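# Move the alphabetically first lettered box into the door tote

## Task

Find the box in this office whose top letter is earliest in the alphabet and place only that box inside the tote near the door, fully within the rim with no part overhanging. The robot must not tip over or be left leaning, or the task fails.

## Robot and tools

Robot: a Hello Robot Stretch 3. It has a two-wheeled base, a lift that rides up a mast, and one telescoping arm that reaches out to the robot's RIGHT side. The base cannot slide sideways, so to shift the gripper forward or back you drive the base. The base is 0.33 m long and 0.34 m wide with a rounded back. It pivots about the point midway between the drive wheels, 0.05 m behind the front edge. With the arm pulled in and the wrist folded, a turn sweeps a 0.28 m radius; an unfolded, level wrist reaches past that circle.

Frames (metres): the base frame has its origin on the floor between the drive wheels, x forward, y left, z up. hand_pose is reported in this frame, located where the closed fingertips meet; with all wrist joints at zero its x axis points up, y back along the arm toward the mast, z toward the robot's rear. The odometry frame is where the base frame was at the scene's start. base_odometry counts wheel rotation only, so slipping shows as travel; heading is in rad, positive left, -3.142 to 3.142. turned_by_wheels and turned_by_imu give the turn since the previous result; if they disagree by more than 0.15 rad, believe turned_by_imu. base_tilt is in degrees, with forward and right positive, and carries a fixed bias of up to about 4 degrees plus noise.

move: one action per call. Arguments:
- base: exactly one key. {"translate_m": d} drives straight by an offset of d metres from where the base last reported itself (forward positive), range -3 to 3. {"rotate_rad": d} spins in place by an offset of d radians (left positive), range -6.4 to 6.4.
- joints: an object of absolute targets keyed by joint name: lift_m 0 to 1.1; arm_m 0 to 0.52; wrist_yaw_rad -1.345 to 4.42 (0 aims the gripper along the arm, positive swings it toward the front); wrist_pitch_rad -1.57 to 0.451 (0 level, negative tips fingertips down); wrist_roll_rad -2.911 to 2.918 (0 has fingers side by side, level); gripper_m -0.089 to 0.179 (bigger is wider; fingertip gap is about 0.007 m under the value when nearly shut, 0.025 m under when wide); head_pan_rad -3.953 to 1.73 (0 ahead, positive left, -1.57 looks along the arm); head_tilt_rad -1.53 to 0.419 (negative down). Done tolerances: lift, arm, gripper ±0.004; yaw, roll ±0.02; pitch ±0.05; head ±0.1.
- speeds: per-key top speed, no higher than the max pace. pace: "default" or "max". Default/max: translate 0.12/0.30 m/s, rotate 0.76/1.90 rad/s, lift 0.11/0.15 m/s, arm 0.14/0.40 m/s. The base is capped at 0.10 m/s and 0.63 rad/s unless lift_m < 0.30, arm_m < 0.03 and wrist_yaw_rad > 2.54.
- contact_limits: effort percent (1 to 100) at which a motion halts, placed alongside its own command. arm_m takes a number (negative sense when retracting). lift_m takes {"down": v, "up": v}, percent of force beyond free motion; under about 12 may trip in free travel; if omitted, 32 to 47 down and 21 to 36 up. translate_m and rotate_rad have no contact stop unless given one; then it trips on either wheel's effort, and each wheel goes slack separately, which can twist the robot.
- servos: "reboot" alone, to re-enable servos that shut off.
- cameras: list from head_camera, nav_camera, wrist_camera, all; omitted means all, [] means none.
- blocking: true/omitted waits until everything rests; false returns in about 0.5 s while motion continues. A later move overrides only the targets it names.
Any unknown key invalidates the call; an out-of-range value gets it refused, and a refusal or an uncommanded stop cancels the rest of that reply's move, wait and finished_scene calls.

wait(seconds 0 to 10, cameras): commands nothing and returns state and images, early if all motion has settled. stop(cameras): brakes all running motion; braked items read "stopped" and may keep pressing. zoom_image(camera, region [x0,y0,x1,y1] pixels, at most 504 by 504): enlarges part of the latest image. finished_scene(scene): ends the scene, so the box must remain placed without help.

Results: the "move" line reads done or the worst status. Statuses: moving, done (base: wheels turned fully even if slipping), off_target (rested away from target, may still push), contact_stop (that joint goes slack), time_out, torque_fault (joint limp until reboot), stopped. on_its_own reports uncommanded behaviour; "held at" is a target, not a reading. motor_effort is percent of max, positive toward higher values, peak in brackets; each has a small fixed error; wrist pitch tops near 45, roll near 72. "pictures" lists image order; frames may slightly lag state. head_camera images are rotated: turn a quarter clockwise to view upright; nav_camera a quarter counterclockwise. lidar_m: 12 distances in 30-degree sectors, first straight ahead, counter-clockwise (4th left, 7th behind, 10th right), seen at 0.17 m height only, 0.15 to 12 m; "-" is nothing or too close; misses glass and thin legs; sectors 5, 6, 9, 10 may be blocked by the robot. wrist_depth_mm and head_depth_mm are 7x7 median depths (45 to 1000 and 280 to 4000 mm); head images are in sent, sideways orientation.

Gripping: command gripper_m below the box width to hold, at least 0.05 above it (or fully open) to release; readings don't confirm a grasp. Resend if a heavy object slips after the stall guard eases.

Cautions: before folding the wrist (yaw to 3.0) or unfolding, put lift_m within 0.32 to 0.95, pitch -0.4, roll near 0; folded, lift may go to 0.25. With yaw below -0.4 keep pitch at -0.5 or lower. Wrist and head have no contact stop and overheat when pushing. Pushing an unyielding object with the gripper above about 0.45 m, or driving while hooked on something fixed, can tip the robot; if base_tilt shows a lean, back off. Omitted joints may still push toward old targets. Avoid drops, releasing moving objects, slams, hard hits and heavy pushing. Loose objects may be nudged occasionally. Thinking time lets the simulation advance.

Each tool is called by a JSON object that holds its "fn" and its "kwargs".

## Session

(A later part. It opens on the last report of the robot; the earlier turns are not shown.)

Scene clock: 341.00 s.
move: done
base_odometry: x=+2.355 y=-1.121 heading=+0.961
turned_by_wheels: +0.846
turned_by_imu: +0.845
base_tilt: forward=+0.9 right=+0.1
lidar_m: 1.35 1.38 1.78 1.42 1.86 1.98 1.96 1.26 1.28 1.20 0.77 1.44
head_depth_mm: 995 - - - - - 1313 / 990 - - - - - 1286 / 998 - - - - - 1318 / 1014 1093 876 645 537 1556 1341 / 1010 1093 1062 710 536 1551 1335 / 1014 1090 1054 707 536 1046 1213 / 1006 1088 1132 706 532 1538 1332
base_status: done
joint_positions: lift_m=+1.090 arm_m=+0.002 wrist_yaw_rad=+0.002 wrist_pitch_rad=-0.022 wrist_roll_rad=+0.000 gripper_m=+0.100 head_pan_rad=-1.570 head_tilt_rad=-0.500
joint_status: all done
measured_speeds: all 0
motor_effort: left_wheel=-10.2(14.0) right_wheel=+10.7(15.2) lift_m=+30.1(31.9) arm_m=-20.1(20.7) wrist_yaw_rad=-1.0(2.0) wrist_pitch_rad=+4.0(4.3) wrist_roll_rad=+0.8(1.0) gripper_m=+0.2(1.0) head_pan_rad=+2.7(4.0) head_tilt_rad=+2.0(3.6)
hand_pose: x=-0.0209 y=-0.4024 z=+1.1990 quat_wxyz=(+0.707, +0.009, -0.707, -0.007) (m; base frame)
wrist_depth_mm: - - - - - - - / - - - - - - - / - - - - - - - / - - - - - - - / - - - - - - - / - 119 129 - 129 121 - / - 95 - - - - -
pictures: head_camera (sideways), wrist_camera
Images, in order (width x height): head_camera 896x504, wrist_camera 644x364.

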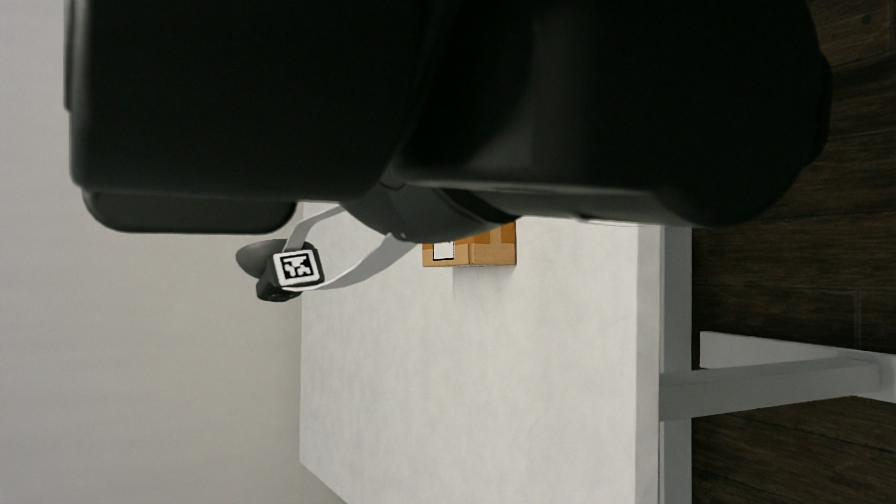

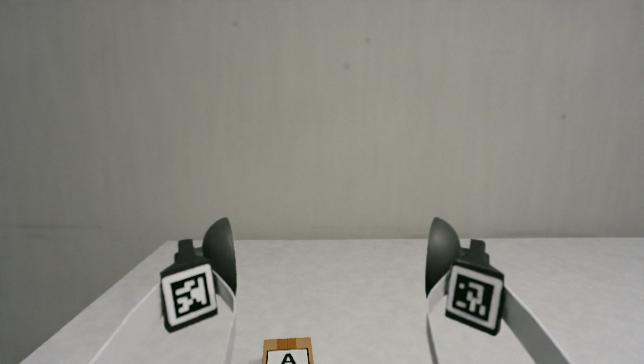

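{"fn": "move", "kwargs": {"joints": {"lift_m": 1.1, "wrist_pitch_rad": -1.2}, "cameras": []}}

{"fn": "move", "kwargs": {"joints": {"arm_m": 0.22}, "cameras": ["head_camera", "wrist_camera"]}}

Scene clock: 348.47 s.
move: done
base_odometry: x=+2.355 y=-1.121 heading=+0.961
turned_by_wheels: +0.000
turned_by_imu: +0.001
base_tilt: forward=+0.9 right=-0.1
lidar_m: 1.35 1.38 1.79 1.42 1.85 1.97 1.96 1.26 1.28 1.20 0.77 1.43
head_depth_mm: - - - - - - - / - - - - - - - / 1014 - 1000 - - - - / 1015 1105 1072 651 535 1599 1251 / 1013 1098 1060 712 534 1536 1371 / 1009 1093 1057 712 535 1047 1215 / 1008 1094 1121 707 534 1549 1334
base_status: not commanded
joint_positions: lift_m=+1.098 arm_m=+0.002 wrist_yaw_rad=+0.002 wrist_pitch_rad=-1.202 wrist_roll_rad=+0.000 gripper_m=+0.100 head_pan_rad=-1.570 head_tilt_rad=-0.500
joint_status: all done
joint sent to its limit — lift_m, upper limit.
measured_speeds: all 0
motor_effort: left_wheel=-10.3(10.5) right_wheel=+10.5(11.3) lift_m=+30.2(31.8) arm_m=-19.8(20.3) wrist_yaw_rad=-1.3(1.9) wrist_pitch_rad=+0.0(4.8) wrist_roll_rad=+0.8(1.1) gripper_m=-0.4(0.9) head_pan_rad=+1.8(3.9) head_tilt_rad=+1.1(2.8)
hand_pose: x=-0.0215 y=-0.2167 z=+0.9886 quat_wxyz=(+0.584, +0.401, -0.582, -0.399) (m; base frame)
wrist_depth_mm: 253 258 264 - - - - / - - - - - - - / - - - - - - - / - - - - - - - / - - - - - - - / - 124 147 - 143 - - / - - - - - - -
pictures: none
No camera images: "cameras" was empty.

Scene clock: 351.30 s.
move: done
base_odometry: x=+2.355 y=-1.121 heading=+0.961
turned_by_wheels: +0.000
turned_by_imu: +0.000
base_tilt: forward=+1.0 right=-0.3
lidar_m: 1.35 1.38 1.79 1.42 1.85 1.98 1.96 1.26 1.28 1.20 0.76 1.44
head_depth_mm: - - 1005 723 541 1583 1345 / - - 328 655 502 1557 1339 / 986 1077 306 319 537 1553 1342 / 1005 1098 1063 627 502 1556 1339 / 1010 1097 1065 713 536 1553 1331 / 1010 1096 1058 711 534 1045 1220 / 1005 1098 1134 708 535 1556 1333
base_status: not commanded
joint_positions: lift_m=+1.098 arm_m=+0.220 wrist_yaw_rad=+0.002 wrist_pitch_rad=-1.203 wrist_roll_rad=+0.000 gripper_m=+0.100 head_pan_rad=-1.570 head_tilt_rad=-0.500
joint_status: all done
measured_speeds: all 0
motor_effort: left_wheel=-10.1(10.5) right_wheel=+10.5(11.1) lift_m=+30.2(30.6) arm_m=+20.2(24.2) wrist_yaw_rad=-1.4(2.0) wrist_pitch_rad=+0.3(0.6) wrist_roll_rad=+0.8(1.1) gripper_m=-0.3(1.2) head_pan_rad=+2.4(3.8) head_tilt_rad=+1.2(2.6)
hand_pose: x=-0.0215 y=-0.4346 z=+0.9885 quat_wxyz=(+0.584, +0.401, -0.582, -0.400) (m; base frame)
wrist_depth_mm: 243 245 185 237 239 238 237 / 233 233 226 229 227 228 228 / 225 223 223 221 221 220 219 / 216 215 215 212 212 213 210 / 207 207 205 206 205 205 204 / 202 199 145 199 197 126 199 / - - - - - - -
pictures: head_camera (sideways), wrist_camera
Images, in order (width x height): head_camera 896x504, wrist_camera 644x364.

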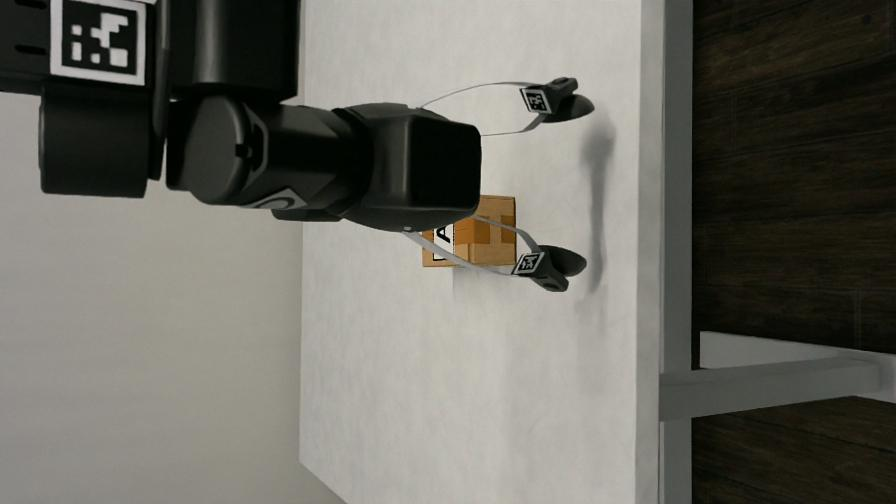

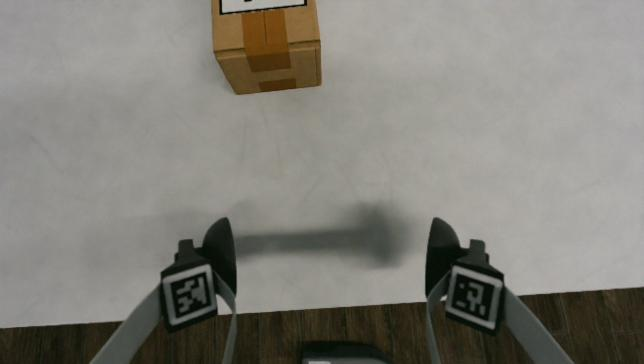

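{"fn": "move", "kwargs": {"base": {"rotate_rad": 0.057}, "joints": {"gripper_m": 0.13}, "cameras": ["wrist_camera"]}}

Scene clock: 381.07 s.
move: done
base_odometry: x=+2.355 y=-1.121 heading=+1.017
turned_by_wheels: +0.056
turned_by_imu: +0.057
base_tilt: forward=+1.0 right=-0.3
lidar_m: 1.35 1.40 1.88 1.42 1.60 1.98 1.96 1.26 1.25 0.76 0.77 1.41
head_depth_mm: - - 1011 721 541 1525 1350 / - - 328 627 521 1518 1345 / 989 1065 306 319 539 1560 1332 / 1012 1097 1070 655 517 1549 1342 / 1017 1105 1067 712 516 1472 1274 / 1025 1105 1055 710 535 1472 1305 / 1030 1109 1184 707 534 1588 1344
base_status: done
joint_positions: lift_m=+1.098 arm_m=+0.220 wrist_yaw_rad=+0.002 wrist_pitch_rad=-1.203 wrist_roll_rad=+0.000 gripper_m=+0.130 head_pan_rad=-1.570 head_tilt_rad=-0.500
joint_status: all done
measured_speeds: all 0
motor_effort: left_wheel=-9.6(13.4) right_wheel=+10.5(14.8) lift_m=+29.7(30.0) arm_m=+9.9(12.6) wrist_yaw_rad=-1.8(2.0) wrist_pitch_rad=+0.7(0.7) wrist_roll_rad=+0.8(1.0) gripper_m=-1.0(85.1) head_pan_rad=+1.7(3.0) head_tilt_rad=+0.9(2.1)
hand_pose: x=-0.0215 y=-0.4346 z=+0.9885 quat_wxyz=(+0.584, +0.401, -0.582, -0.400) (m; base frame)
wrist_depth_mm: 243 242 242 183 239 238 238 / 234 231 231 209 229 228 229 / 223 224 222 222 220 219 218 / 216 216 214 214 212 213 212 / 207 208 206 205 205 204 204 / 201 125 199 199 197 124 196 / - - - - - - -
pictures: wrist_camera
Images, in order (width x height): wrist_camera 644x364.

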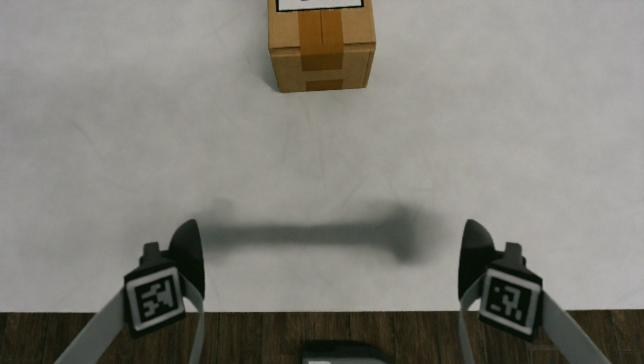

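{"fn": "move", "kwargs": {"joints": {"lift_m": 1.081, "arm_m": 0.365}, "cameras": ["wrist_camera", "head_camera"]}}

Scene clock: 387.27 s.
move: done
base_odometry: x=+2.355 y=-1.121 heading=+1.017
turned_by_wheels: +0.000
turned_by_imu: +0.001
base_tilt: forward=+1.1 right=+0.0
lidar_m: 1.35 1.39 1.88 1.42 1.60 1.98 1.96 1.26 1.25 0.77 0.77 1.41
head_depth_mm: 409 1049 1083 720 539 1521 1339 / 388 393 1007 684 539 1518 1335 / 984 405 444 611 537 1562 1339 / 1013 1098 1065 652 536 1560 1343 / 1018 1102 1065 711 536 1472 1286 / 1024 1114 1061 711 535 1471 1309 / 1028 1113 1187 707 531 1595 1335
base_status: not commanded
joint_positions: lift_m=+1.081 arm_m=+0.365 wrist_yaw_rad=+0.002 wrist_pitch_rad=-1.203 wrist_roll_rad=+0.000 gripper_m=+0.130 head_pan_rad=-1.570 head_tilt_rad=-0.500
joint_status: all done
measured_speeds: all 0
motor_effort: left_wheel=-9.7(9.9) right_wheel=+10.9(11.2) lift_m=+21.9(26.4) arm_m=+21.0(23.1) wrist_yaw_rad=-1.5(1.9) wrist_pitch_rad=+0.4(0.9) wrist_roll_rad=+0.9(1.1) gripper_m=+0.5(1.2) head_pan_rad=+1.9(2.8) head_tilt_rad=+0.3(1.5)
hand_pose: x=-0.0215 y=-0.5795 z=+0.9719 quat_wxyz=(+0.584, +0.401, -0.582, -0.400) (m; base frame)
wrist_depth_mm: 223 222 222 221 220 218 218 / 215 213 213 211 210 210 210 / 206 206 204 204 203 202 200 / 198 198 196 145 193 194 195 / 191 189 187 140 188 188 188 / 185 124 138 136 181 124 181 / - 124 176 134 175 173 173
pictures: head_camera (sideways), wrist_camera
Images, in order (width x height): head_camera 896x504, wrist_camera 644x364.

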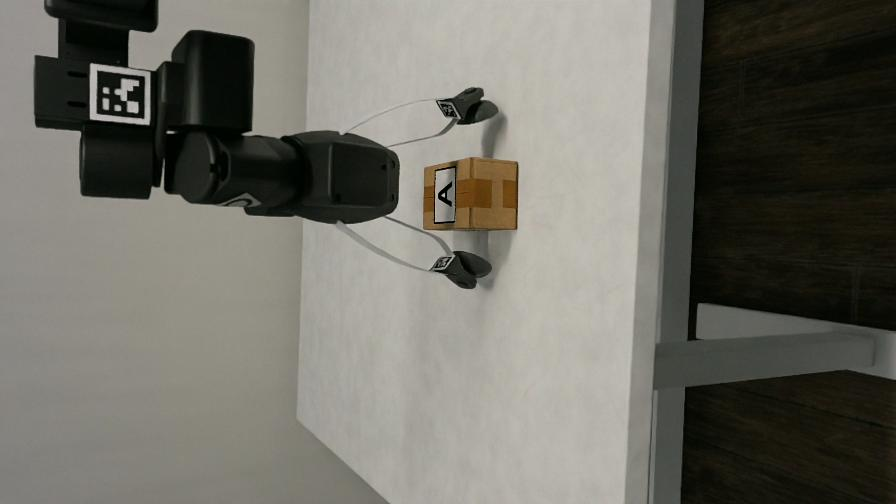

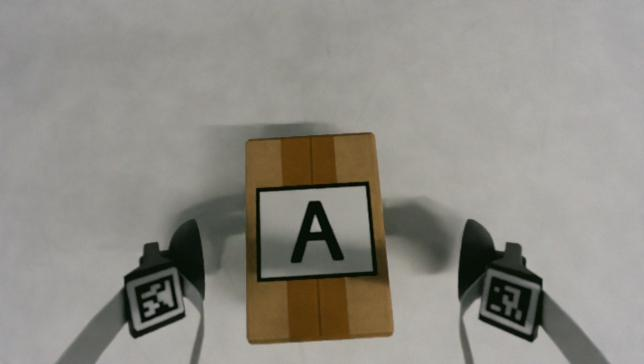

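{"fn": "move", "kwargs": {"joints": {"gripper_m": 0.02}, "cameras": ["wrist_camera"]}}

Scene clock: 392.53 s.
move: done
base_odometry: x=+2.355 y=-1.121 heading=+1.017
turned_by_wheels: +0.000
turned_by_imu: +0.001
base_tilt: forward=+0.8 right=-0.2
lidar_m: 1.35 1.39 1.88 1.42 1.60 1.98 1.96 1.26 1.25 0.76 0.77 1.41
head_depth_mm: 409 1047 1086 720 541 1517 1338 / 387 392 1005 719 540 1521 1345 / 985 405 445 596 537 1555 1342 / 1015 1100 1062 680 537 1552 1338 / 1006 1099 1067 710 534 1481 1269 / 1021 1105 1055 709 534 1471 1296 / 1027 1115 1190 706 534 1583 1337
base_status: not commanded
joint_positions: lift_m=+1.081 arm_m=+0.365 wrist_yaw_rad=+0.002 wrist_pitch_rad=-1.203 wrist_roll_rad=+0.000 gripper_m=+0.021 head_pan_rad=-1.570 head_tilt_rad=-0.500
joint_status: all done
measured_speeds: all 0
motor_effort: left_wheel=-9.4(9.8) right_wheel=+10.8(11.5) lift_m=+24.0(24.5) arm_m=+18.7(20.2) wrist_yaw_rad=-1.7(1.8) wrist_pitch_rad=+0.4(0.7) wrist_roll_rad=+0.9(1.0) gripper_m=-17.0(93.4) head_pan_rad=+1.9(3.0) head_tilt_rad=+0.1(1.0)
hand_pose: x=-0.0215 y=-0.5795 z=+0.9719 quat_wxyz=(+0.584, +0.401, -0.582, -0.400) (m; base frame)
wrist_depth_mm: 224 224 222 220 220 218 218 / 215 213 213 211 211 211 210 / 206 205 206 205 203 203 202 / 199 197 196 146 195 195 196 / 191 191 190 141 150 188 188 / 184 184 130 136 128 183 181 / 178 178 177 135 175 175 175
pictures: wrist_camera
Images, in order (width x height): wrist_camera 644x364.

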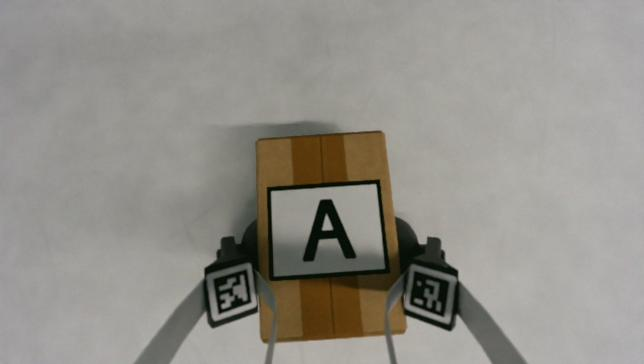

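{"fn": "move", "kwargs": {"joints": {"lift_m": 1.1}, "cameras": ["wrist_camera"]}}

{"fn": "move", "kwargs": {"joints": {"wrist_pitch_rad": -0.8}, "speeds": {"wrist_pitch_rad": 0.5}, "cameras": ["wrist_camera", "head_camera"]}}

Scene clock: 395.87 s.
move: done
base_odometry: x=+2.355 y=-1.121 heading=+1.017
turned_by_wheels: +0.000
turned_by_imu: +0.001
base_tilt: forward=+0.9 right=-0.1
lidar_m: 1.35 1.40 1.88 1.42 1.60 1.98 1.96 1.26 1.25 0.77 0.77 1.41
head_depth_mm: 383 1056 1077 722 541 1523 1346 / 383 386 1008 718 538 1522 1339 / 974 401 440 603 537 1552 1340 / 1016 1102 1064 678 535 1551 1345 / 1018 1108 1058 712 535 1484 1289 / 1023 1104 1056 713 534 1464 1309 / 1024 1108 1187 707 532 1583 1336
base_status: not commanded
joint_positions: lift_m=+1.098 arm_m=+0.365 wrist_yaw_rad=+0.002 wrist_pitch_rad=-1.205 wrist_roll_rad=+0.000 gripper_m=+0.021 head_pan_rad=-1.570 head_tilt_rad=-0.500
joint_status: all done
joint sent to its limit — lift_m, upper limit.
measured_speeds: all 0
motor_effort: left_wheel=-9.3(9.7) right_wheel=+10.4(11.0) lift_m=+31.2(33.8) arm_m=+17.1(17.8) wrist_yaw_rad=-2.0(2.0) wrist_pitch_rad=+0.9(1.3) wrist_roll_rad=+0.8(1.0) gripper_m=-16.9(18.1) head_pan_rad=+1.3(2.8) head_tilt_rad=+0.5(1.5)
hand_pose: x=-0.0215 y=-0.5790 z=+0.9883 quat_wxyz=(+0.583, +0.402, -0.582, -0.400) (m; base frame)
wrist_depth_mm: 242 240 241 237 237 237 235 / 231 229 231 228 228 227 227 / 224 222 221 220 219 219 219 / 216 214 212 146 210 211 210 / 208 207 205 140 156 203 203 / 200 199 130 136 126 196 196 / 194 193 190 135 189 190 189
pictures: wrist_camera
Images, in order (width x height): wrist_camera 644x364.

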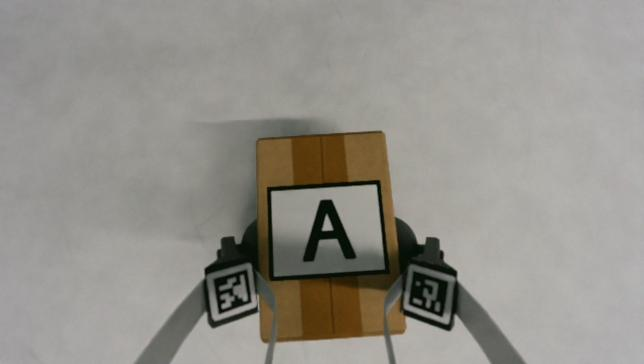

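Scene clock: 397.23 s.
move: done
base_odometry: x=+2.355 y=-1.121 heading=+1.017
turned_by_wheels: +0.000
turned_by_imu: +0.000
base_tilt: forward=+0.9 right=+0.0
lidar_m: 1.35 1.40 1.88 1.41 1.60 1.97 1.96 1.26 1.25 0.76 0.77 1.41
head_depth_mm: 383 1064 1078 721 542 1522 1351 / 383 387 1006 716 539 1526 1335 / 974 407 483 658 536 1565 1338 / 1017 1100 1072 713 535 1552 1333 / 1016 1106 1063 709 536 1470 1284 / 1024 1106 1054 710 534 1473 1301 / 1022 1112 1180 708 532 1596 1339
base_status: not commanded
joint_positions: lift_m=+1.098 arm_m=+0.365 wrist_yaw_rad=+0.002 wrist_pitch_rad=-0.822 wrist_roll_rad=+0.000 gripper_m=+0.021 head_pan_rad=-1.570 head_tilt_rad=-0.500
joint_status: all done
measured_speeds: all 0
motor_effort: left_wheel=-9.4(9.6) right_wheel=+10.7(10.9) lift_m=+31.5(31.5) arm_m=+16.3(17.3) wrist_yaw_rad=-1.6(1.9) wrist_pitch_rad=+3.9(5.0) wrist_roll_rad=+0.9(1.0) gripper_m=-17.9(18.4) head_pan_rad=+1.7(2.9) head_tilt_rad=-0.9(1.5)
hand_pose: x=-0.0212 y=-0.6667 z=+1.0321 quat_wxyz=(+0.649, +0.284, -0.647, -0.282) (m; base frame)
wrist_depth_mm: 427 418 414 414 417 416 416 / 373 374 373 372 372 370 367 / 328 327 326 328 325 324 327 / 292 292 291 146 282 291 289 / 262 262 264 141 152 261 260 / 241 239 130 136 126 238 238 / 220 219 216 135 211 215 217
pictures: head_camera (sideways), wrist_camera
Images, in order (width x height): head_camera 896x504, wrist_camera 644x364.

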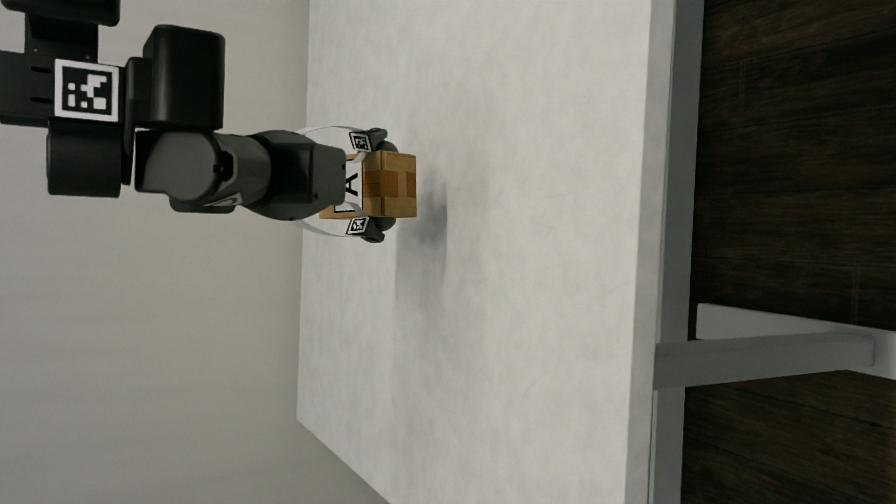

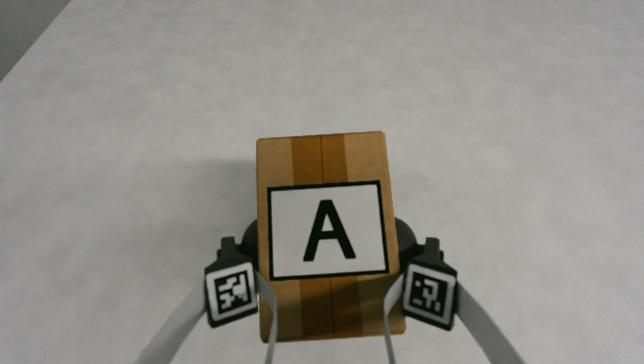

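{"fn": "move", "kwargs": {"joints": {"arm_m": 0.0}, "cameras": ["wrist_camera", "head_camera"]}}

Scene clock: 423.40 s.
move: done
base_odometry: x=+2.355 y=-1.121 heading=+1.017
turned_by_wheels: +0.000
turned_by_imu: +0.001
base_tilt: forward=+1.0 right=-0.1
lidar_m: 1.35 1.40 1.88 1.42 1.60 1.98 1.96 1.26 1.25 0.77 0.77 1.41
head_depth_mm: - - - - - - - / - - - - - - - / 1009 - - - - - - / 1014 1100 1071 713 536 1517 1333 / 1017 1103 1063 713 535 1480 1279 / 1019 1114 1056 709 534 1473 1308 / 1031 1111 1185 708 532 1607 1323
base_status: not commanded
joint_positions: lift_m=+1.098 arm_m=+0.002 wrist_yaw_rad=+0.002 wrist_pitch_rad=-0.821 wrist_roll_rad=+0.000 gripper_m=+0.021 head_pan_rad=-1.570 head_tilt_rad=-0.500
joint_status: all done
joint sent to its limit — arm_m, lower limit.
measured_speeds: all 0
motor_effort: left_wheel=-9.2(9.6) right_wheel=+10.5(11.1) lift_m=+30.8(31.4) arm_m=-19.5(22.7) wrist_yaw_rad=-1.7(2.0) wrist_pitch_rad=+3.5(4.2) wrist_roll_rad=+0.8(1.1) gripper_m=-17.7(18.4) head_pan_rad=+1.4(2.7) head_tilt_rad=-1.6(2.4)
hand_pose: x=-0.0212 y=-0.3037 z=+1.0323 quat_wxyz=(+0.649, +0.283, -0.648, -0.282) (m; base frame)
wrist_depth_mm: 457 - - - 405 420 411 / 380 380 375 374 374 373 372 / 330 330 330 328 327 327 329 / 301 299 296 146 296 299 300 / - - - 141 156 - - / - - 129 136 126 - - / - - - - - - -
pictures: head_camera (sideways), wrist_camera
Images, in order (width x height): head_camera 896x504, wrist_camera 644x364.

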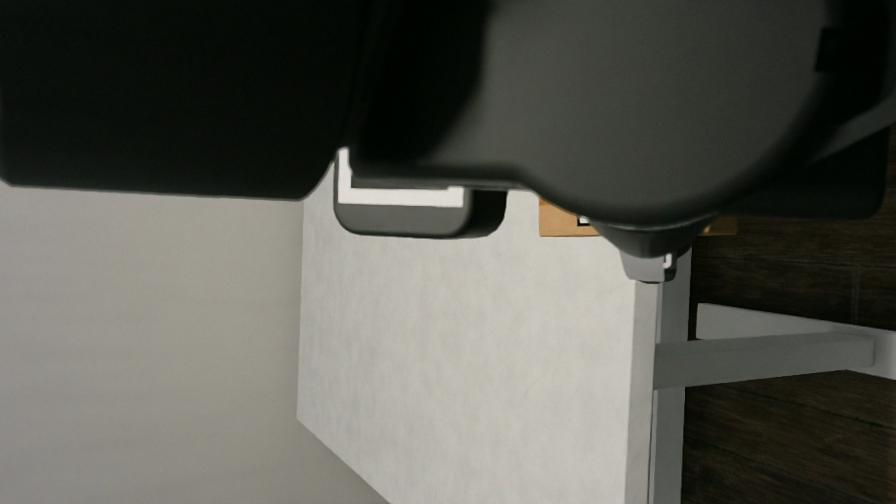

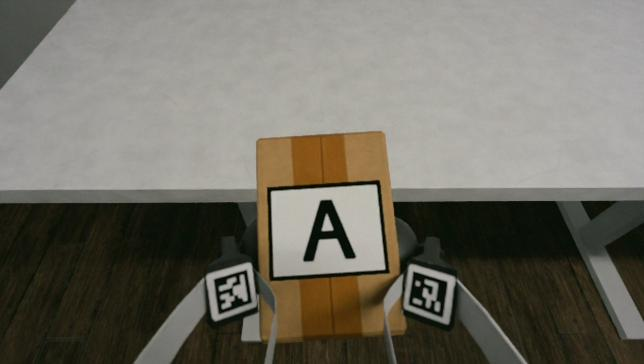

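{"fn": "move", "kwargs": {"cameras": ["head_camera", "wrist_camera"]}}

Scene clock: 442.93 s.
base_odometry: x=+2.355 y=-1.121 heading=+1.017
turned_by_wheels: +0.000
turned_by_imu: +0.000
base_tilt: forward=+0.9 right=+0.0
lidar_m: 1.35 1.40 1.88 1.42 1.60 1.97 1.96 1.26 1.25 0.77 0.77 1.41
head_depth_mm: - - - - - - - / - - - - - - - / 1008 - - - - - - / 1010 1098 1076 714 536 1524 1345 / 1018 1105 1058 714 534 1478 1275 / 1023 1112 1059 709 534 1471 1298 / 1028 1114 1185 709 534 1612 1334
base_status: not commanded
joint_positions: lift_m=+1.098 arm_m=+0.002 wrist_yaw_rad=+0.002 wrist_pitch_rad=-0.821 wrist_roll_rad=+0.000 gripper_m=+0.021 head_pan_rad=-1.570 head_tilt_rad=-0.500
joint_status: all done
joint sent to its limit — arm_m, lower limit.
measured_speeds: all 0
motor_effort: left_wheel=-9.3(9.6) right_wheel=+10.3(11.1) lift_m=+31.0(31.4) arm_m=-12.9(22.7) wrist_yaw_rad=-1.1(2.0) wrist_pitch_rad=+3.5(4.2) wrist_roll_rad=+0.7(1.1) gripper_m=-17.1(18.4) head_pan_rad=+1.3(2.7) head_tilt_rad=-1.7(2.4)
hand_pose: x=-0.0212 y=-0.3037 z=+1.0323 quat_wxyz=(+0.649, +0.283, -0.648, -0.282) (m; base frame)
wrist_depth_mm: 459 - - - 412 421 406 / 376 377 374 374 373 373 374 / 329 331 329 332 328 329 329 / 301 303 296 146 294 299 297 / - - - 140 157 - - / - - 130 136 126 - - / - - - - - - -
pictures: head_camera (sideways), wrist_camera
Images, in order (width x height): head_camera 896x504, wrist_camera 644x364.

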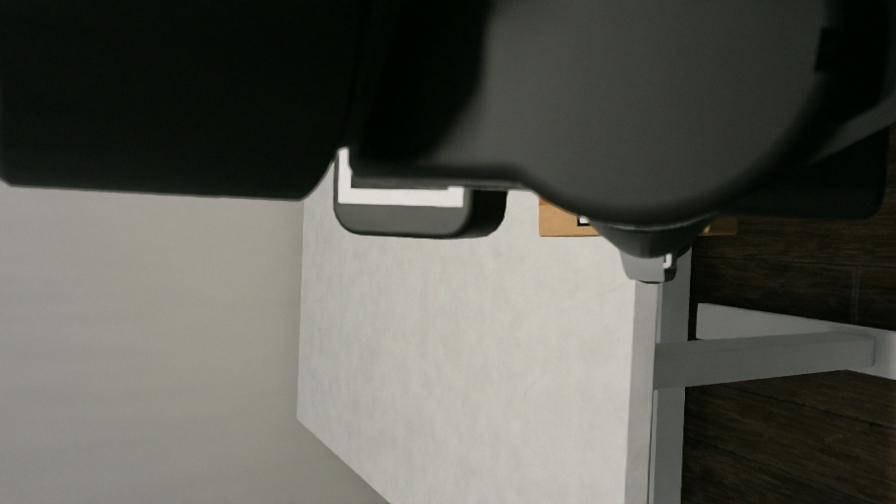

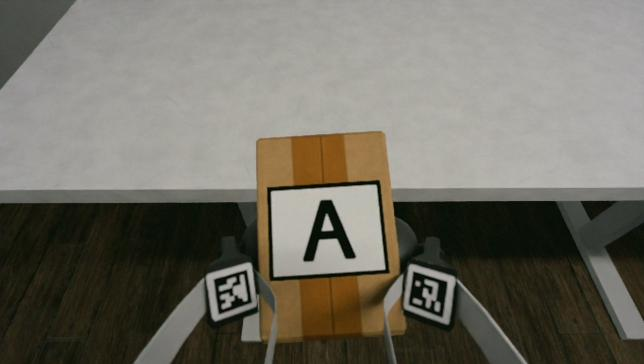

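{"fn": "move", "kwargs": {"base": {"rotate_rad": 0.963}, "cameras": ["wrist_camera"]}}

{"fn": "move", "kwargs": {"base": {"translate_m": 1.374}, "joints": {"lift_m": 0.75}, "cameras": ["wrist_camera"]}}

Scene clock: 448.97 s.
move: done
base_odometry: x=+2.355 y=-1.121 heading=+1.980
turned_by_wheels: +0.962
turned_by_imu: +0.959
base_tilt: forward=+1.1 right=-0.1
lidar_m: 1.73 1.41 1.46 1.98 1.96 1.26 1.29 1.20 0.77 1.46 1.35 1.37
head_depth_mm: - - - - - - - / - - - - - - - / 1431 - - - - - - / 1380 1480 1632 1777 1960 1504 1335 / 1297 1411 1530 1673 1834 1600 1333 / 1229 1316 1438 1564 1718 1602 1329 / 1168 1250 1352 1457 1586 1592 1337
base_status: done
joint_positions: lift_m=+1.098 arm_m=+0.002 wrist_yaw_rad=+0.002 wrist_pitch_rad=-0.821 wrist_roll_rad=+0.000 gripper_m=+0.021 head_pan_rad=-1.570 head_tilt_rad=-0.500
joint_status: not commanded
measured_speeds: all 0
motor_effort: left_wheel=-10.9(14.6) right_wheel=+11.7(14.1) lift_m=+30.6(30.8) arm_m=-5.4(5.9) wrist_yaw_rad=-1.7(2.0) wrist_pitch_rad=+3.7(4.1) wrist_roll_rad=+0.9(1.1) gripper_m=-17.2(18.3) head_pan_rad=+0.7(2.4) head_tilt_rad=-1.5(3.2)
hand_pose: x=-0.0212 y=-0.3037 z=+1.0323 quat_wxyz=(+0.649, +0.283, -0.648, -0.282) (m; base frame)
wrist_depth_mm: - - - - - - 419 / - - - - - 374 369 / - - - - - 328 328 / - - - 146 - 305 293 / - - - 140 156 - 267 / - - 129 137 127 - - / - - - - - - -
pictures: wrist_camera
Images, in order (width x height): wrist_camera 644x364.

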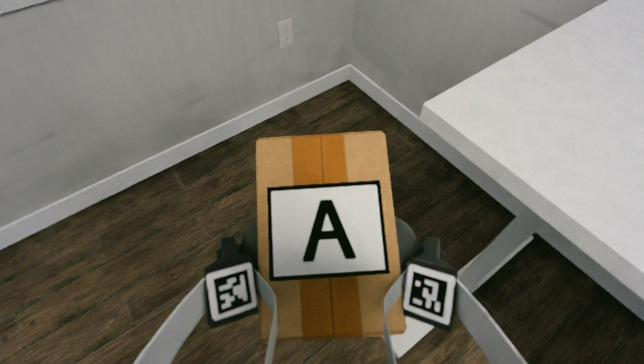

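Scene clock: 463.77 s.
move: time_out
base_odometry: x=+1.810 y=+0.137 heading=+1.979
turned_by_wheels: +0.000
turned_by_imu: +0.000
base_tilt: forward=+0.9 right=+0.0
lidar_m: 0.69 1.38 0.68 0.51 1.37 3.04 2.47 1.93 0.88 0.58 0.54 0.55
head_depth_mm: 628 695 781 871 1041 1241 1342 / 588 644 716 805 932 1088 1266 / 535 588 655 735 813 966 1142 / 523 567 621 686 757 879 1007 / 494 532 582 638 711 797 907 / 467 503 546 597 654 732 821 / 444 477 514 559 611 674 753
base_status: translate_m time_out (by the wheels' count: +1.3707 of +1.3740)
joint_positions: lift_m=+0.750 arm_m=+0.002 wrist_yaw_rad=+0.002 wrist_pitch_rad=-0.821 wrist_roll_rad=+0.000 gripper_m=+0.021 head_pan_rad=-1.570 head_tilt_rad=-0.500
joint_status: all done
measured_speeds: all 0
motor_effort: left_wheel=+0.6(12.4) right_wheel=+2.3(17.8) lift_m=+22.3(28.9) arm_m=-19.8(20.7) wrist_yaw_rad=-1.5(2.1) wrist_pitch_rad=+3.7(4.2) wrist_roll_rad=+0.8(1.1) gripper_m=-16.6(18.8) head_pan_rad=+1.1(2.8) head_tilt_rad=-2.6(4.1)
hand_pose: x=-0.0212 y=-0.3037 z=+0.6848 quat_wxyz=(+0.649, +0.283, -0.648, -0.282) (m; base frame)
wrist_depth_mm: 276 - - - - - - / - - - - - - - / - - - 150 - - - / - - - 146 - - - / - - - 140 157 906 902 / - - 130 136 126 821 824 / - - 735 135 743 742 744
pictures: wrist_camera
Images, in order (width x height): wrist_camera 644x364.

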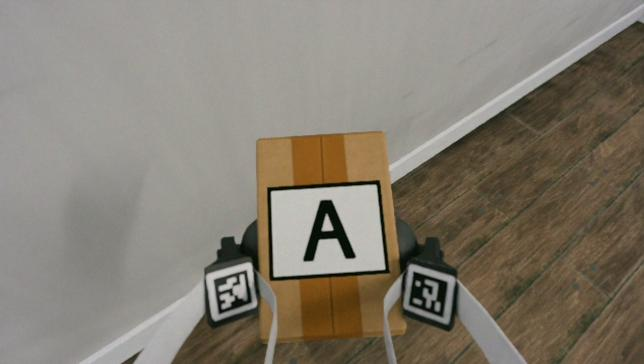

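{"fn": "move", "kwargs": {"base": {"rotate_rad": 0.553}, "cameras": []}}

{"fn": "move", "kwargs": {"base": {"translate_m": 0.9}, "cameras": ["nav_camera"]}}

Scene clock: 470.20 s.
move: done
base_odometry: x=+1.810 y=+0.137 heading=+2.532
turned_by_wheels: +0.552
turned_by_imu: +0.551
base_tilt: forward=+0.9 right=-0.2
lidar_m: 1.50 0.67 0.51 1.33 3.26 2.45 1.94 0.85 0.58 0.54 0.55 0.70
head_depth_mm: 435 473 518 573 638 723 833 / 435 472 517 568 636 722 827 / 433 470 514 568 635 718 826 / 433 468 513 567 632 715 823 / 431 467 511 563 630 712 816 / 431 467 510 565 628 709 817 / 430 465 508 560 624 706 810
base_status: done
joint_positions: lift_m=+0.750 arm_m=+0.002 wrist_yaw_rad=+0.002 wrist_pitch_rad=-0.821 wrist_roll_rad=+0.000 gripper_m=+0.021 head_pan_rad=-1.570 head_tilt_rad=-0.500
joint_status: not commanded
measured_speeds: all 0
motor_effort: left_wheel=-10.3(13.7) right_wheel=+11.1(15.1) lift_m=+22.6(23.1) arm_m=-20.8(20.8) wrist_yaw_rad=-1.6(1.9) wrist_pitch_rad=+4.0(4.0) wrist_roll_rad=+0.7(1.1) gripper_m=-17.2(18.3) head_pan_rad=+0.4(1.9) head_tilt_rad=-3.6(3.7)
hand_pose: x=-0.0212 y=-0.3037 z=+0.6848 quat_wxyz=(+0.649, +0.283, -0.648, -0.282) (m; base frame)
wrist_depth_mm: - - - - - - - / - - - - - - - / - - - 150 - - - / - - - 146 - - - / - - - 140 142 - - / - - 130 136 126 819 816 / 756 744 730 135 737 737 749
pictures: none
No camera images: "cameras" was empty.

Scene clock: 480.33 s.
move: done
base_odometry: x=+1.073 y=+0.652 heading=+2.532
turned_by_wheels: +0.000
turned_by_imu: +0.000
base_tilt: forward=+1.0 right=-0.2
lidar_m: 1.24 1.60 2.05 0.97 0.59 0.66 2.81 0.72 0.48 0.45 0.46 0.55
head_depth_mm: 360 391 428 473 527 598 686 / 359 390 427 471 527 597 685 / 358 389 424 469 524 593 680 / 357 387 423 467 523 589 676 / 357 387 422 465 521 589 673 / 355 385 421 464 518 586 670 / 355 384 421 462 517 582 665
base_status: done
joint_positions: lift_m=+0.750 arm_m=+0.002 wrist_yaw_rad=+0.002 wrist_pitch_rad=-0.821 wrist_roll_rad=+0.000 gripper_m=+0.021 head_pan_rad=-1.570 head_tilt_rad=-0.500
joint_status: not commanded
measured_speeds: all 0
motor_effort: left_wheel=+5.0(12.6) right_wheel=+4.7(14.2) lift_m=+24.0(24.1) arm_m=-16.2(20.5) wrist_yaw_rad=-1.5(2.1) wrist_pitch_rad=+3.7(4.3) wrist_roll_rad=+0.9(1.1) gripper_m=-17.3(18.5) head_pan_rad=+0.7(1.7) head_tilt_rad=-0.6(3.3)
hand_pose: x=-0.0212 y=-0.3037 z=+0.6848 quat_wxyz=(+0.649, +0.283, -0.648, -0.282) (m; base frame)
wrist_depth_mm: 211 217 221 227 234 238 246 / 243 245 254 261 267 271 272 / 272 273 278 150 - - - / - - - 146 - - - / - - - 141 142 - - / - - 129 137 126 798 800 / 746 709 732 135 735 725 738
pictures: nav_camera (sideways)
Images, in order (width x height): nav_camera 672x504.

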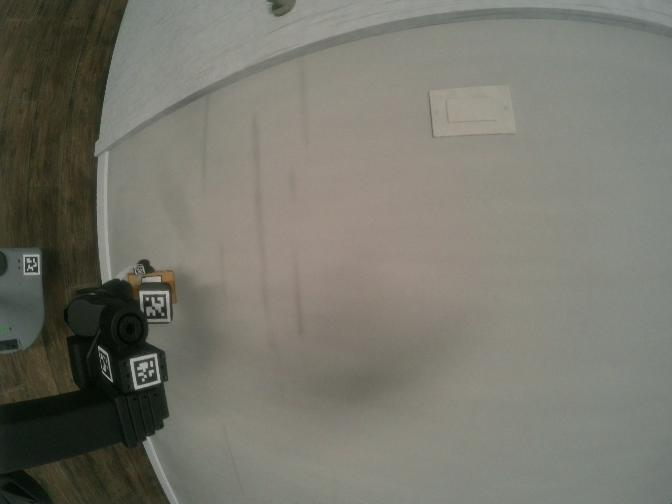

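{"fn": "move", "kwargs": {"joints": {"head_pan_rad": 0.0, "head_tilt_rad": -0.6}, "pace": "max", "cameras": ["head_camera", "nav_camera"]}}

Scene clock: 486.03 s.
move: done
base_odometry: x=+1.073 y=+0.652 heading=+2.532
turned_by_wheels: +0.000
turned_by_imu: +0.001
base_tilt: forward=+1.0 right=-0.2
lidar_m: 1.24 1.60 2.05 0.96 0.59 0.66 2.81 0.72 0.49 0.45 0.46 0.55
head_depth_mm: 1322 1425 1451 1364 1355 1351 1238 / 1348 1474 1646 1825 1767 1490 1259 / 1348 1476 1642 1854 1730 1464 1262 / 1336 1492 1649 1858 1696 1486 1255 / 1336 1486 1640 1855 1765 1465 1260 / 1340 1495 1646 1858 1785 1471 1265 / 1339 1482 1655 1874 1757 1465 1255
base_status: not commanded
joint_positions: lift_m=+0.750 arm_m=+0.002 wrist_yaw_rad=+0.002 wrist_pitch_rad=-0.821 wrist_roll_rad=+0.000 gripper_m=+0.021 head_pan_rad=+0.035 head_tilt_rad=-0.600
joint_status: all done
measured_speeds: all 0
motor_effort: left_wheel=+5.1(5.1) right_wheel=+4.6(4.9) lift_m=+24.1(24.4) arm_m=-14.6(15.2) wrist_yaw_rad=-1.7(2.0) wrist_pitch_rad=+4.0(4.0) wrist_roll_rad=+0.8(1.0) gripper_m=-17.5(18.1) head_pan_rad=-1.1(5.1) head_tilt_rad=-2.8(5.9)
hand_pose: x=-0.0212 y=-0.3037 z=+0.6848 quat_wxyz=(+0.649, +0.283, -0.648, -0.282) (m; base frame)
wrist_depth_mm: 212 217 220 227 232 237 247 / 244 247 255 263 268 270 274 / 270 273 277 149 - - - / - - - 145 - - - / - - - 140 143 - - / - - 129 136 126 807 814 / 734 700 731 135 732 738 730
pictures: head_camera (sideways), nav_camera (sideways)
Images, in order (width x height): head_camera 896x504, nav_camera 672x504.

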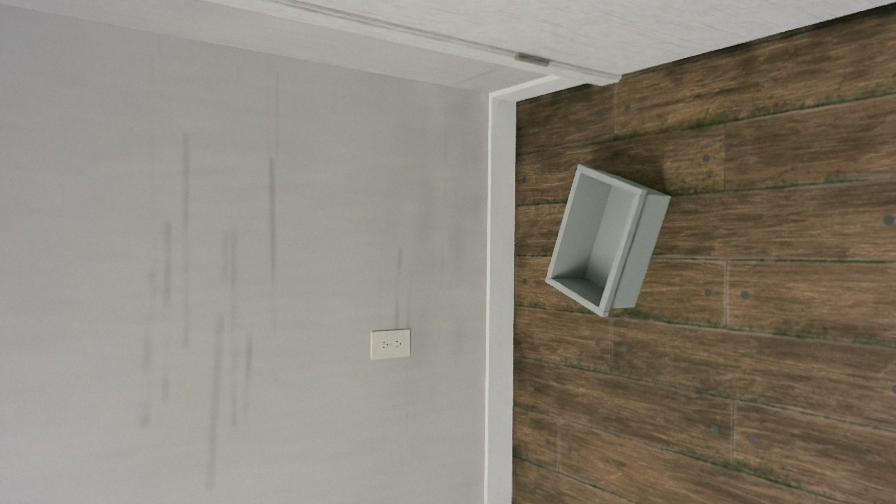

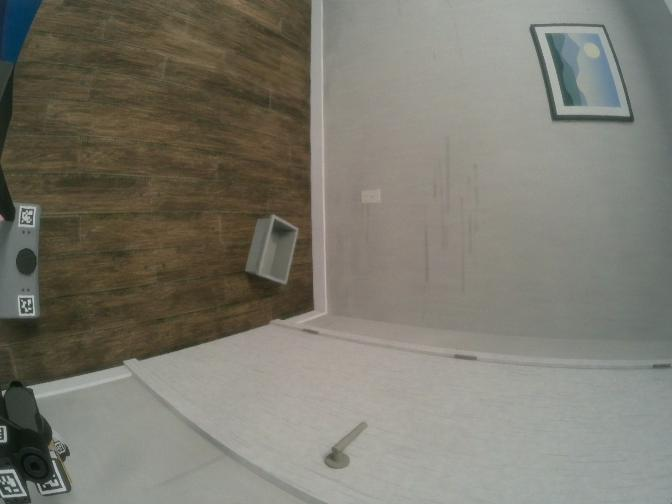

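{"fn": "move", "kwargs": {"base": {"rotate_rad": 0.485}, "joints": {"head_pan_rad": -1.57}, "cameras": []}}

{"fn": "move", "kwargs": {"base": {"translate_m": 0.7}, "joints": {"lift_m": 0.6}, "cameras": []}}

{"fn": "move", "kwargs": {"base": {"translate_m": 0.661}, "cameras": []}}

{"fn": "move", "kwargs": {"base": {"rotate_rad": -0.485}, "joints": {"wrist_pitch_rad": -1.2, "wrist_yaw_rad": -0.34}, "cameras": ["head_camera", "nav_camera", "wrist_camera"]}}

Scene clock: 538.23 s.
move: done
base_odometry: x=+1.072 y=+0.652 heading=+3.016
turned_by_wheels: +0.484
turned_by_imu: +0.484
base_tilt: forward=+0.6 right=-0.1
lidar_m: 1.59 1.98 1.31 0.53 0.64 2.81 0.76 0.50 0.45 0.46 0.55 1.12
head_depth_mm: 356 387 424 471 530 601 698 / 369 403 443 495 560 643 751 / 381 419 466 523 596 691 562 / 395 436 491 554 635 746 828 / 418 461 518 588 682 810 987 / 438 486 543 610 702 826 1047 / 439 480 538 633 761 935 1187
base_status: done
joint_positions: lift_m=+0.750 arm_m=+0.002 wrist_yaw_rad=+0.002 wrist_pitch_rad=-0.821 wrist_roll_rad=+0.000 gripper_m=+0.021 head_pan_rad=-1.586 head_tilt_rad=-0.600
joint_status: all done
measured_speeds: translate_m=+0.000 rotate_rad=+0.000 lift_m=+0.000 arm_m=+0.000 wrist_yaw_rad=+0.000 wrist_pitch_rad=+0.000 wrist_roll_rad=+0.000 head_pan_rad=+0.024 head_tilt_rad=+0.000
motor_effort: left_wheel=-10.4(13.9) right_wheel=+9.7(14.7) lift_m=+24.9(25.2) arm_m=-14.0(14.0) wrist_yaw_rad=-1.3(1.9) wrist_pitch_rad=+3.5(4.2) wrist_roll_rad=+0.6(1.0) gripper_m=-16.7(18.6) head_pan_rad=+2.5(4.5) head_tilt_rad=-3.4(4.5)
hand_pose: x=-0.0212 y=-0.3037 z=+0.6848 quat_wxyz=(+0.649, +0.283, -0.648, -0.282) (m; base frame)
wrist_depth_mm: 342 - 276 250 225 203 184 / - - - 272 254 228 207 / - - - 150 273 260 230 / - - - 145 - - 262 / 907 876 143 140 143 - - / 812 811 129 136 127 - - / 750 730 722 135 733 - -
pictures: none
No camera images: "cameras" was empty.

Scene clock: 546.37 s.
move: done
base_odometry: x=+0.378 y=+0.740 heading=+3.017
turned_by_wheels: +0.000
turned_by_imu: +0.000
base_tilt: forward=+1.2 right=-0.1
lidar_m: 0.94 1.17 2.40 1.33 0.87 0.83 1.20 0.74 0.69 0.70 0.87 0.93
head_depth_mm: 563 613 673 744 837 953 1098 / 588 642 708 788 891 1016 1189 / 612 669 742 830 949 1098 1231 / 639 704 781 885 1014 1184 1258 / 668 738 825 943 1089 1291 1256 / 699 773 870 997 1181 1393 1229 / 730 829 964 1113 1319 1448 1213
base_status: done
joint_positions: lift_m=+0.600 arm_m=+0.002 wrist_yaw_rad=+0.002 wrist_pitch_rad=-0.821 wrist_roll_rad=+0.000 gripper_m=+0.021 head_pan_rad=-1.570 head_tilt_rad=-0.600
joint_status: all done
measured_speeds: all 0
motor_effort: left_wheel=+8.4(12.3) right_wheel=+2.1(13.5) lift_m=+22.1(23.9) arm_m=-20.1(20.9) wrist_yaw_rad=-1.4(2.0) wrist_pitch_rad=+3.6(4.1) wrist_roll_rad=+0.8(1.1) gripper_m=-16.7(18.7) head_pan_rad=+3.3(4.6) head_tilt_rad=-2.2(3.7)
hand_pose: x=-0.0212 y=-0.3037 z=+0.5348 quat_wxyz=(+0.649, +0.283, -0.648, -0.282) (m; base frame)
wrist_depth_mm: - - - - - - - / - - 698 - - - - / 828 902 812 150 - - - / 811 815 819 146 148 - 542 / 770 726 154 141 152 714 - / 609 - 130 136 127 669 677 / 546 603 609 135 607 613 630
pictures: none
No camera images: "cameras" was empty.

Scene clock: 554.10 s.
move: done
base_odometry: x=-0.278 y=+0.822 heading=+3.017
turned_by_wheels: +0.000
turned_by_imu: +0.000
base_tilt: forward=+0.9 right=-0.1
lidar_m: 0.33 0.41 0.83 2.29 1.53 1.41 1.61 1.02 0.93 0.54 0.35 0.33
head_depth_mm: 792 868 946 1045 1167 1320 1278 / 823 900 986 1104 1245 1403 1265 / 766 867 984 1118 1291 1457 1262 / 622 683 765 872 1007 1200 1237 / 521 567 621 688 770 872 1007 / 450 482 521 567 623 691 767 / 396 421 450 482 522 572 625
base_status: done
joint_positions: lift_m=+0.600 arm_m=+0.002 wrist_yaw_rad=+0.002 wrist_pitch_rad=-0.821 wrist_roll_rad=+0.000 gripper_m=+0.021 head_pan_rad=-1.570 head_tilt_rad=-0.600
joint_status: not commanded
measured_speeds: all 0
motor_effort: left_wheel=+9.2(13.6) right_wheel=+3.0(13.1) lift_m=+22.7(22.9) arm_m=-19.9(20.7) wrist_yaw_rad=-1.6(2.1) wrist_pitch_rad=+3.8(4.2) wrist_roll_rad=+0.8(1.1) gripper_m=-17.1(18.3) head_pan_rad=+2.1(4.5) head_tilt_rad=-0.1(2.8)
hand_pose: x=-0.0212 y=-0.3037 z=+0.5348 quat_wxyz=(+0.649, +0.283, -0.648, -0.282) (m; base frame)
wrist_depth_mm: 229 290 363 - - 627 - / 238 305 376 - - 698 - / 256 320 - 718 923 809 - / 261 345 - 146 796 831 795 / 261 357 - 141 149 - 731 / 293 364 130 136 126 660 674 / 315 102 597 135 602 604 628
pictures: none
No camera images: "cameras" was empty.

Scene clock: 555.97 s.
move: done
base_odometry: x=-0.278 y=+0.822 heading=+2.532
turned_by_wheels: -0.484
turned_by_imu: -0.482
base_tilt: forward=+0.9 right=-0.3
lidar_m: 0.32 0.33 0.42 0.92 2.22 1.51 1.41 1.52 1.00 0.93 0.52 0.35
head_depth_mm: 791 871 975 1105 1260 1417 1267 / 791 872 969 1098 1267 1413 1267 / 786 870 965 1095 1247 1401 1213 / 781 860 957 1090 1255 1408 1239 / 798 877 982 1105 1275 1434 1259 / 799 882 979 1106 1277 1420 1259 / 796 874 979 1082 1155 1152 1155
base_status: done
joint_positions: lift_m=+0.600 arm_m=+0.002 wrist_yaw_rad=-0.337 wrist_pitch_rad=-1.205 wrist_roll_rad=+0.000 gripper_m=+0.021 head_pan_rad=-1.570 head_tilt_rad=-0.600
joint_status: all done
measured_speeds: all 0
motor_effort: left_wheel=+11.2(16.0) right_wheel=-10.1(13.1) lift_m=+22.8(23.2) arm_m=-20.1(20.6) wrist_yaw_rad=-2.4(4.7) wrist_pitch_rad=+0.9(6.7) wrist_roll_rad=+0.8(1.0) gripper_m=-16.9(18.1) head_pan_rad=+2.8(3.9) head_tilt_rad=-0.7(1.5)
hand_pose: x=-0.0444 y=-0.2119 z=+0.4908 quat_wxyz=(+0.507, +0.298, -0.641, -0.493) (m; base frame)
wrist_depth_mm: 750 749 760 755 739 738 731 / 725 733 716 709 721 710 713 / 596 685 686 691 679 682 679 / 578 665 664 145 672 646 659 / 566 651 632 141 157 639 639 / 538 628 129 136 126 613 613 / - 528 589 134 - 591 597
pictures: head_camera (sideways), nav_camera (sideways), wrist_camera
Images, in order (width x height): head_camera 896x504, nav_camera 672x504, wrist_camera 644x364.

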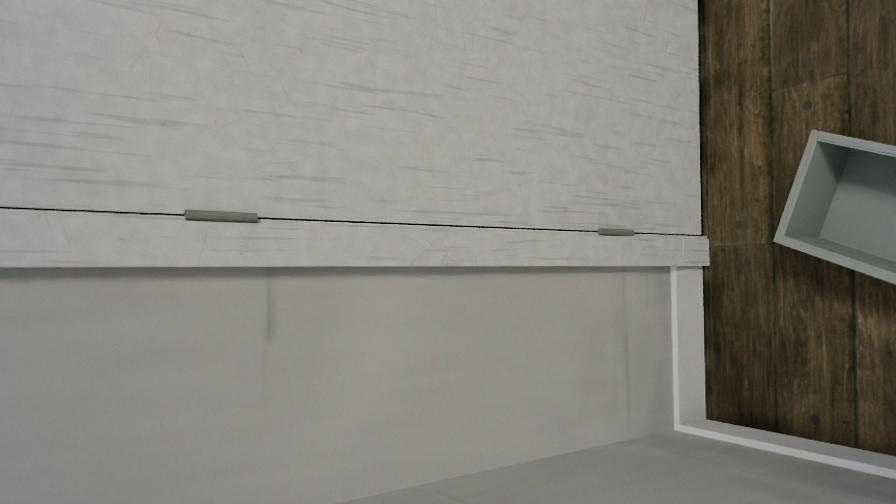

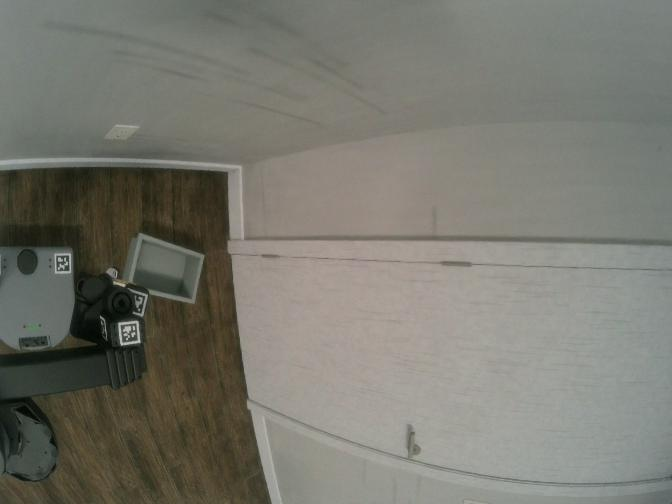

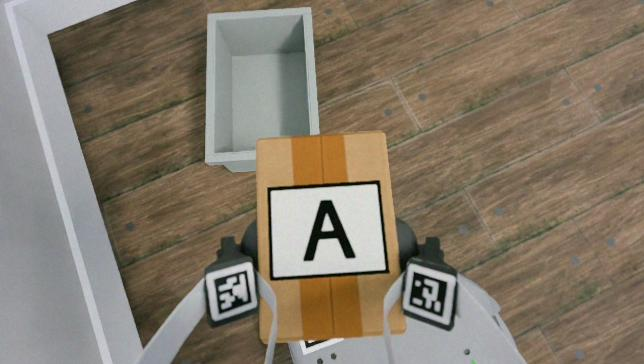

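{"fn": "move", "kwargs": {"joints": {"arm_m": 0.355, "head_tilt_rad": -0.85}, "cameras": ["head_camera", "wrist_camera"]}}

Scene clock: 585.00 s.
move: done
base_odometry: x=-0.278 y=+0.822 heading=+2.532
turned_by_wheels: +0.000
turned_by_imu: +0.001
base_tilt: forward=+1.2 right=+0.0
lidar_m: 0.33 0.33 0.42 0.92 2.23 1.50 1.41 1.52 1.00 0.92 0.52 0.35
head_depth_mm: 842 972 1136 1395 1459 1217 417 / 842 967 1140 642 550 488 1100 / 839 961 1137 658 1300 1258 1149 / 839 963 1129 1360 1460 1257 1149 / 851 976 1145 1403 1446 1283 1144 / 849 976 1145 1399 1434 1278 1150 / 846 969 1089 1115 1093 1084 1069
base_status: not commanded
joint_positions: lift_m=+0.600 arm_m=+0.355 wrist_yaw_rad=-0.337 wrist_pitch_rad=-1.206 wrist_roll_rad=+0.000 gripper_m=+0.021 head_pan_rad=-1.570 head_tilt_rad=-0.850
joint_status: all done
measured_speeds: all 0
motor_effort: left_wheel=+10.5(11.5) right_wheel=-10.1(10.5) lift_m=+23.6(24.1) arm_m=+20.8(23.9) wrist_yaw_rad=-2.0(2.8) wrist_pitch_rad=+1.4(1.4) wrist_roll_rad=+1.0(1.1) gripper_m=-16.7(18.6) head_pan_rad=+3.0(4.4) head_tilt_rad=-4.1(6.1)
hand_pose: x=-0.0444 y=-0.5648 z=+0.4907 quat_wxyz=(+0.507, +0.298, -0.641, -0.493) (m; base frame)
wrist_depth_mm: - - - - 729 737 729 / - - 614 706 703 710 715 / - 680 683 699 673 679 684 / 583 665 659 146 662 662 650 / 551 639 638 140 157 643 634 / 536 627 130 136 126 614 616 / - 102 588 134 585 588 597
pictures: head_camera (sideways), wrist_camera
Images, in order (width x height): head_camera 896x504, wrist_camera 644x364.

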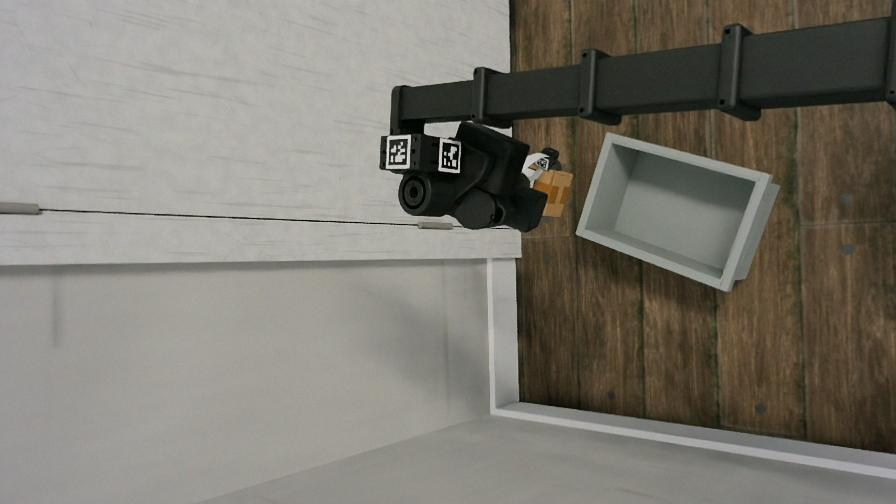

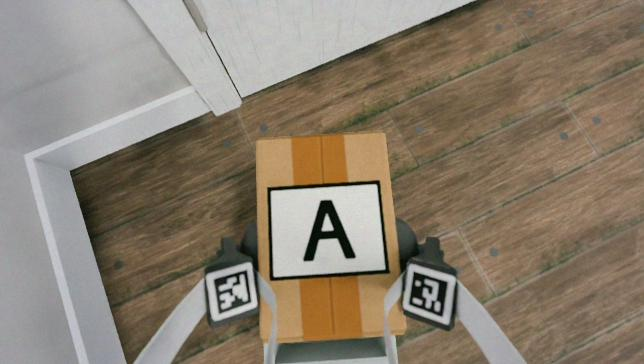

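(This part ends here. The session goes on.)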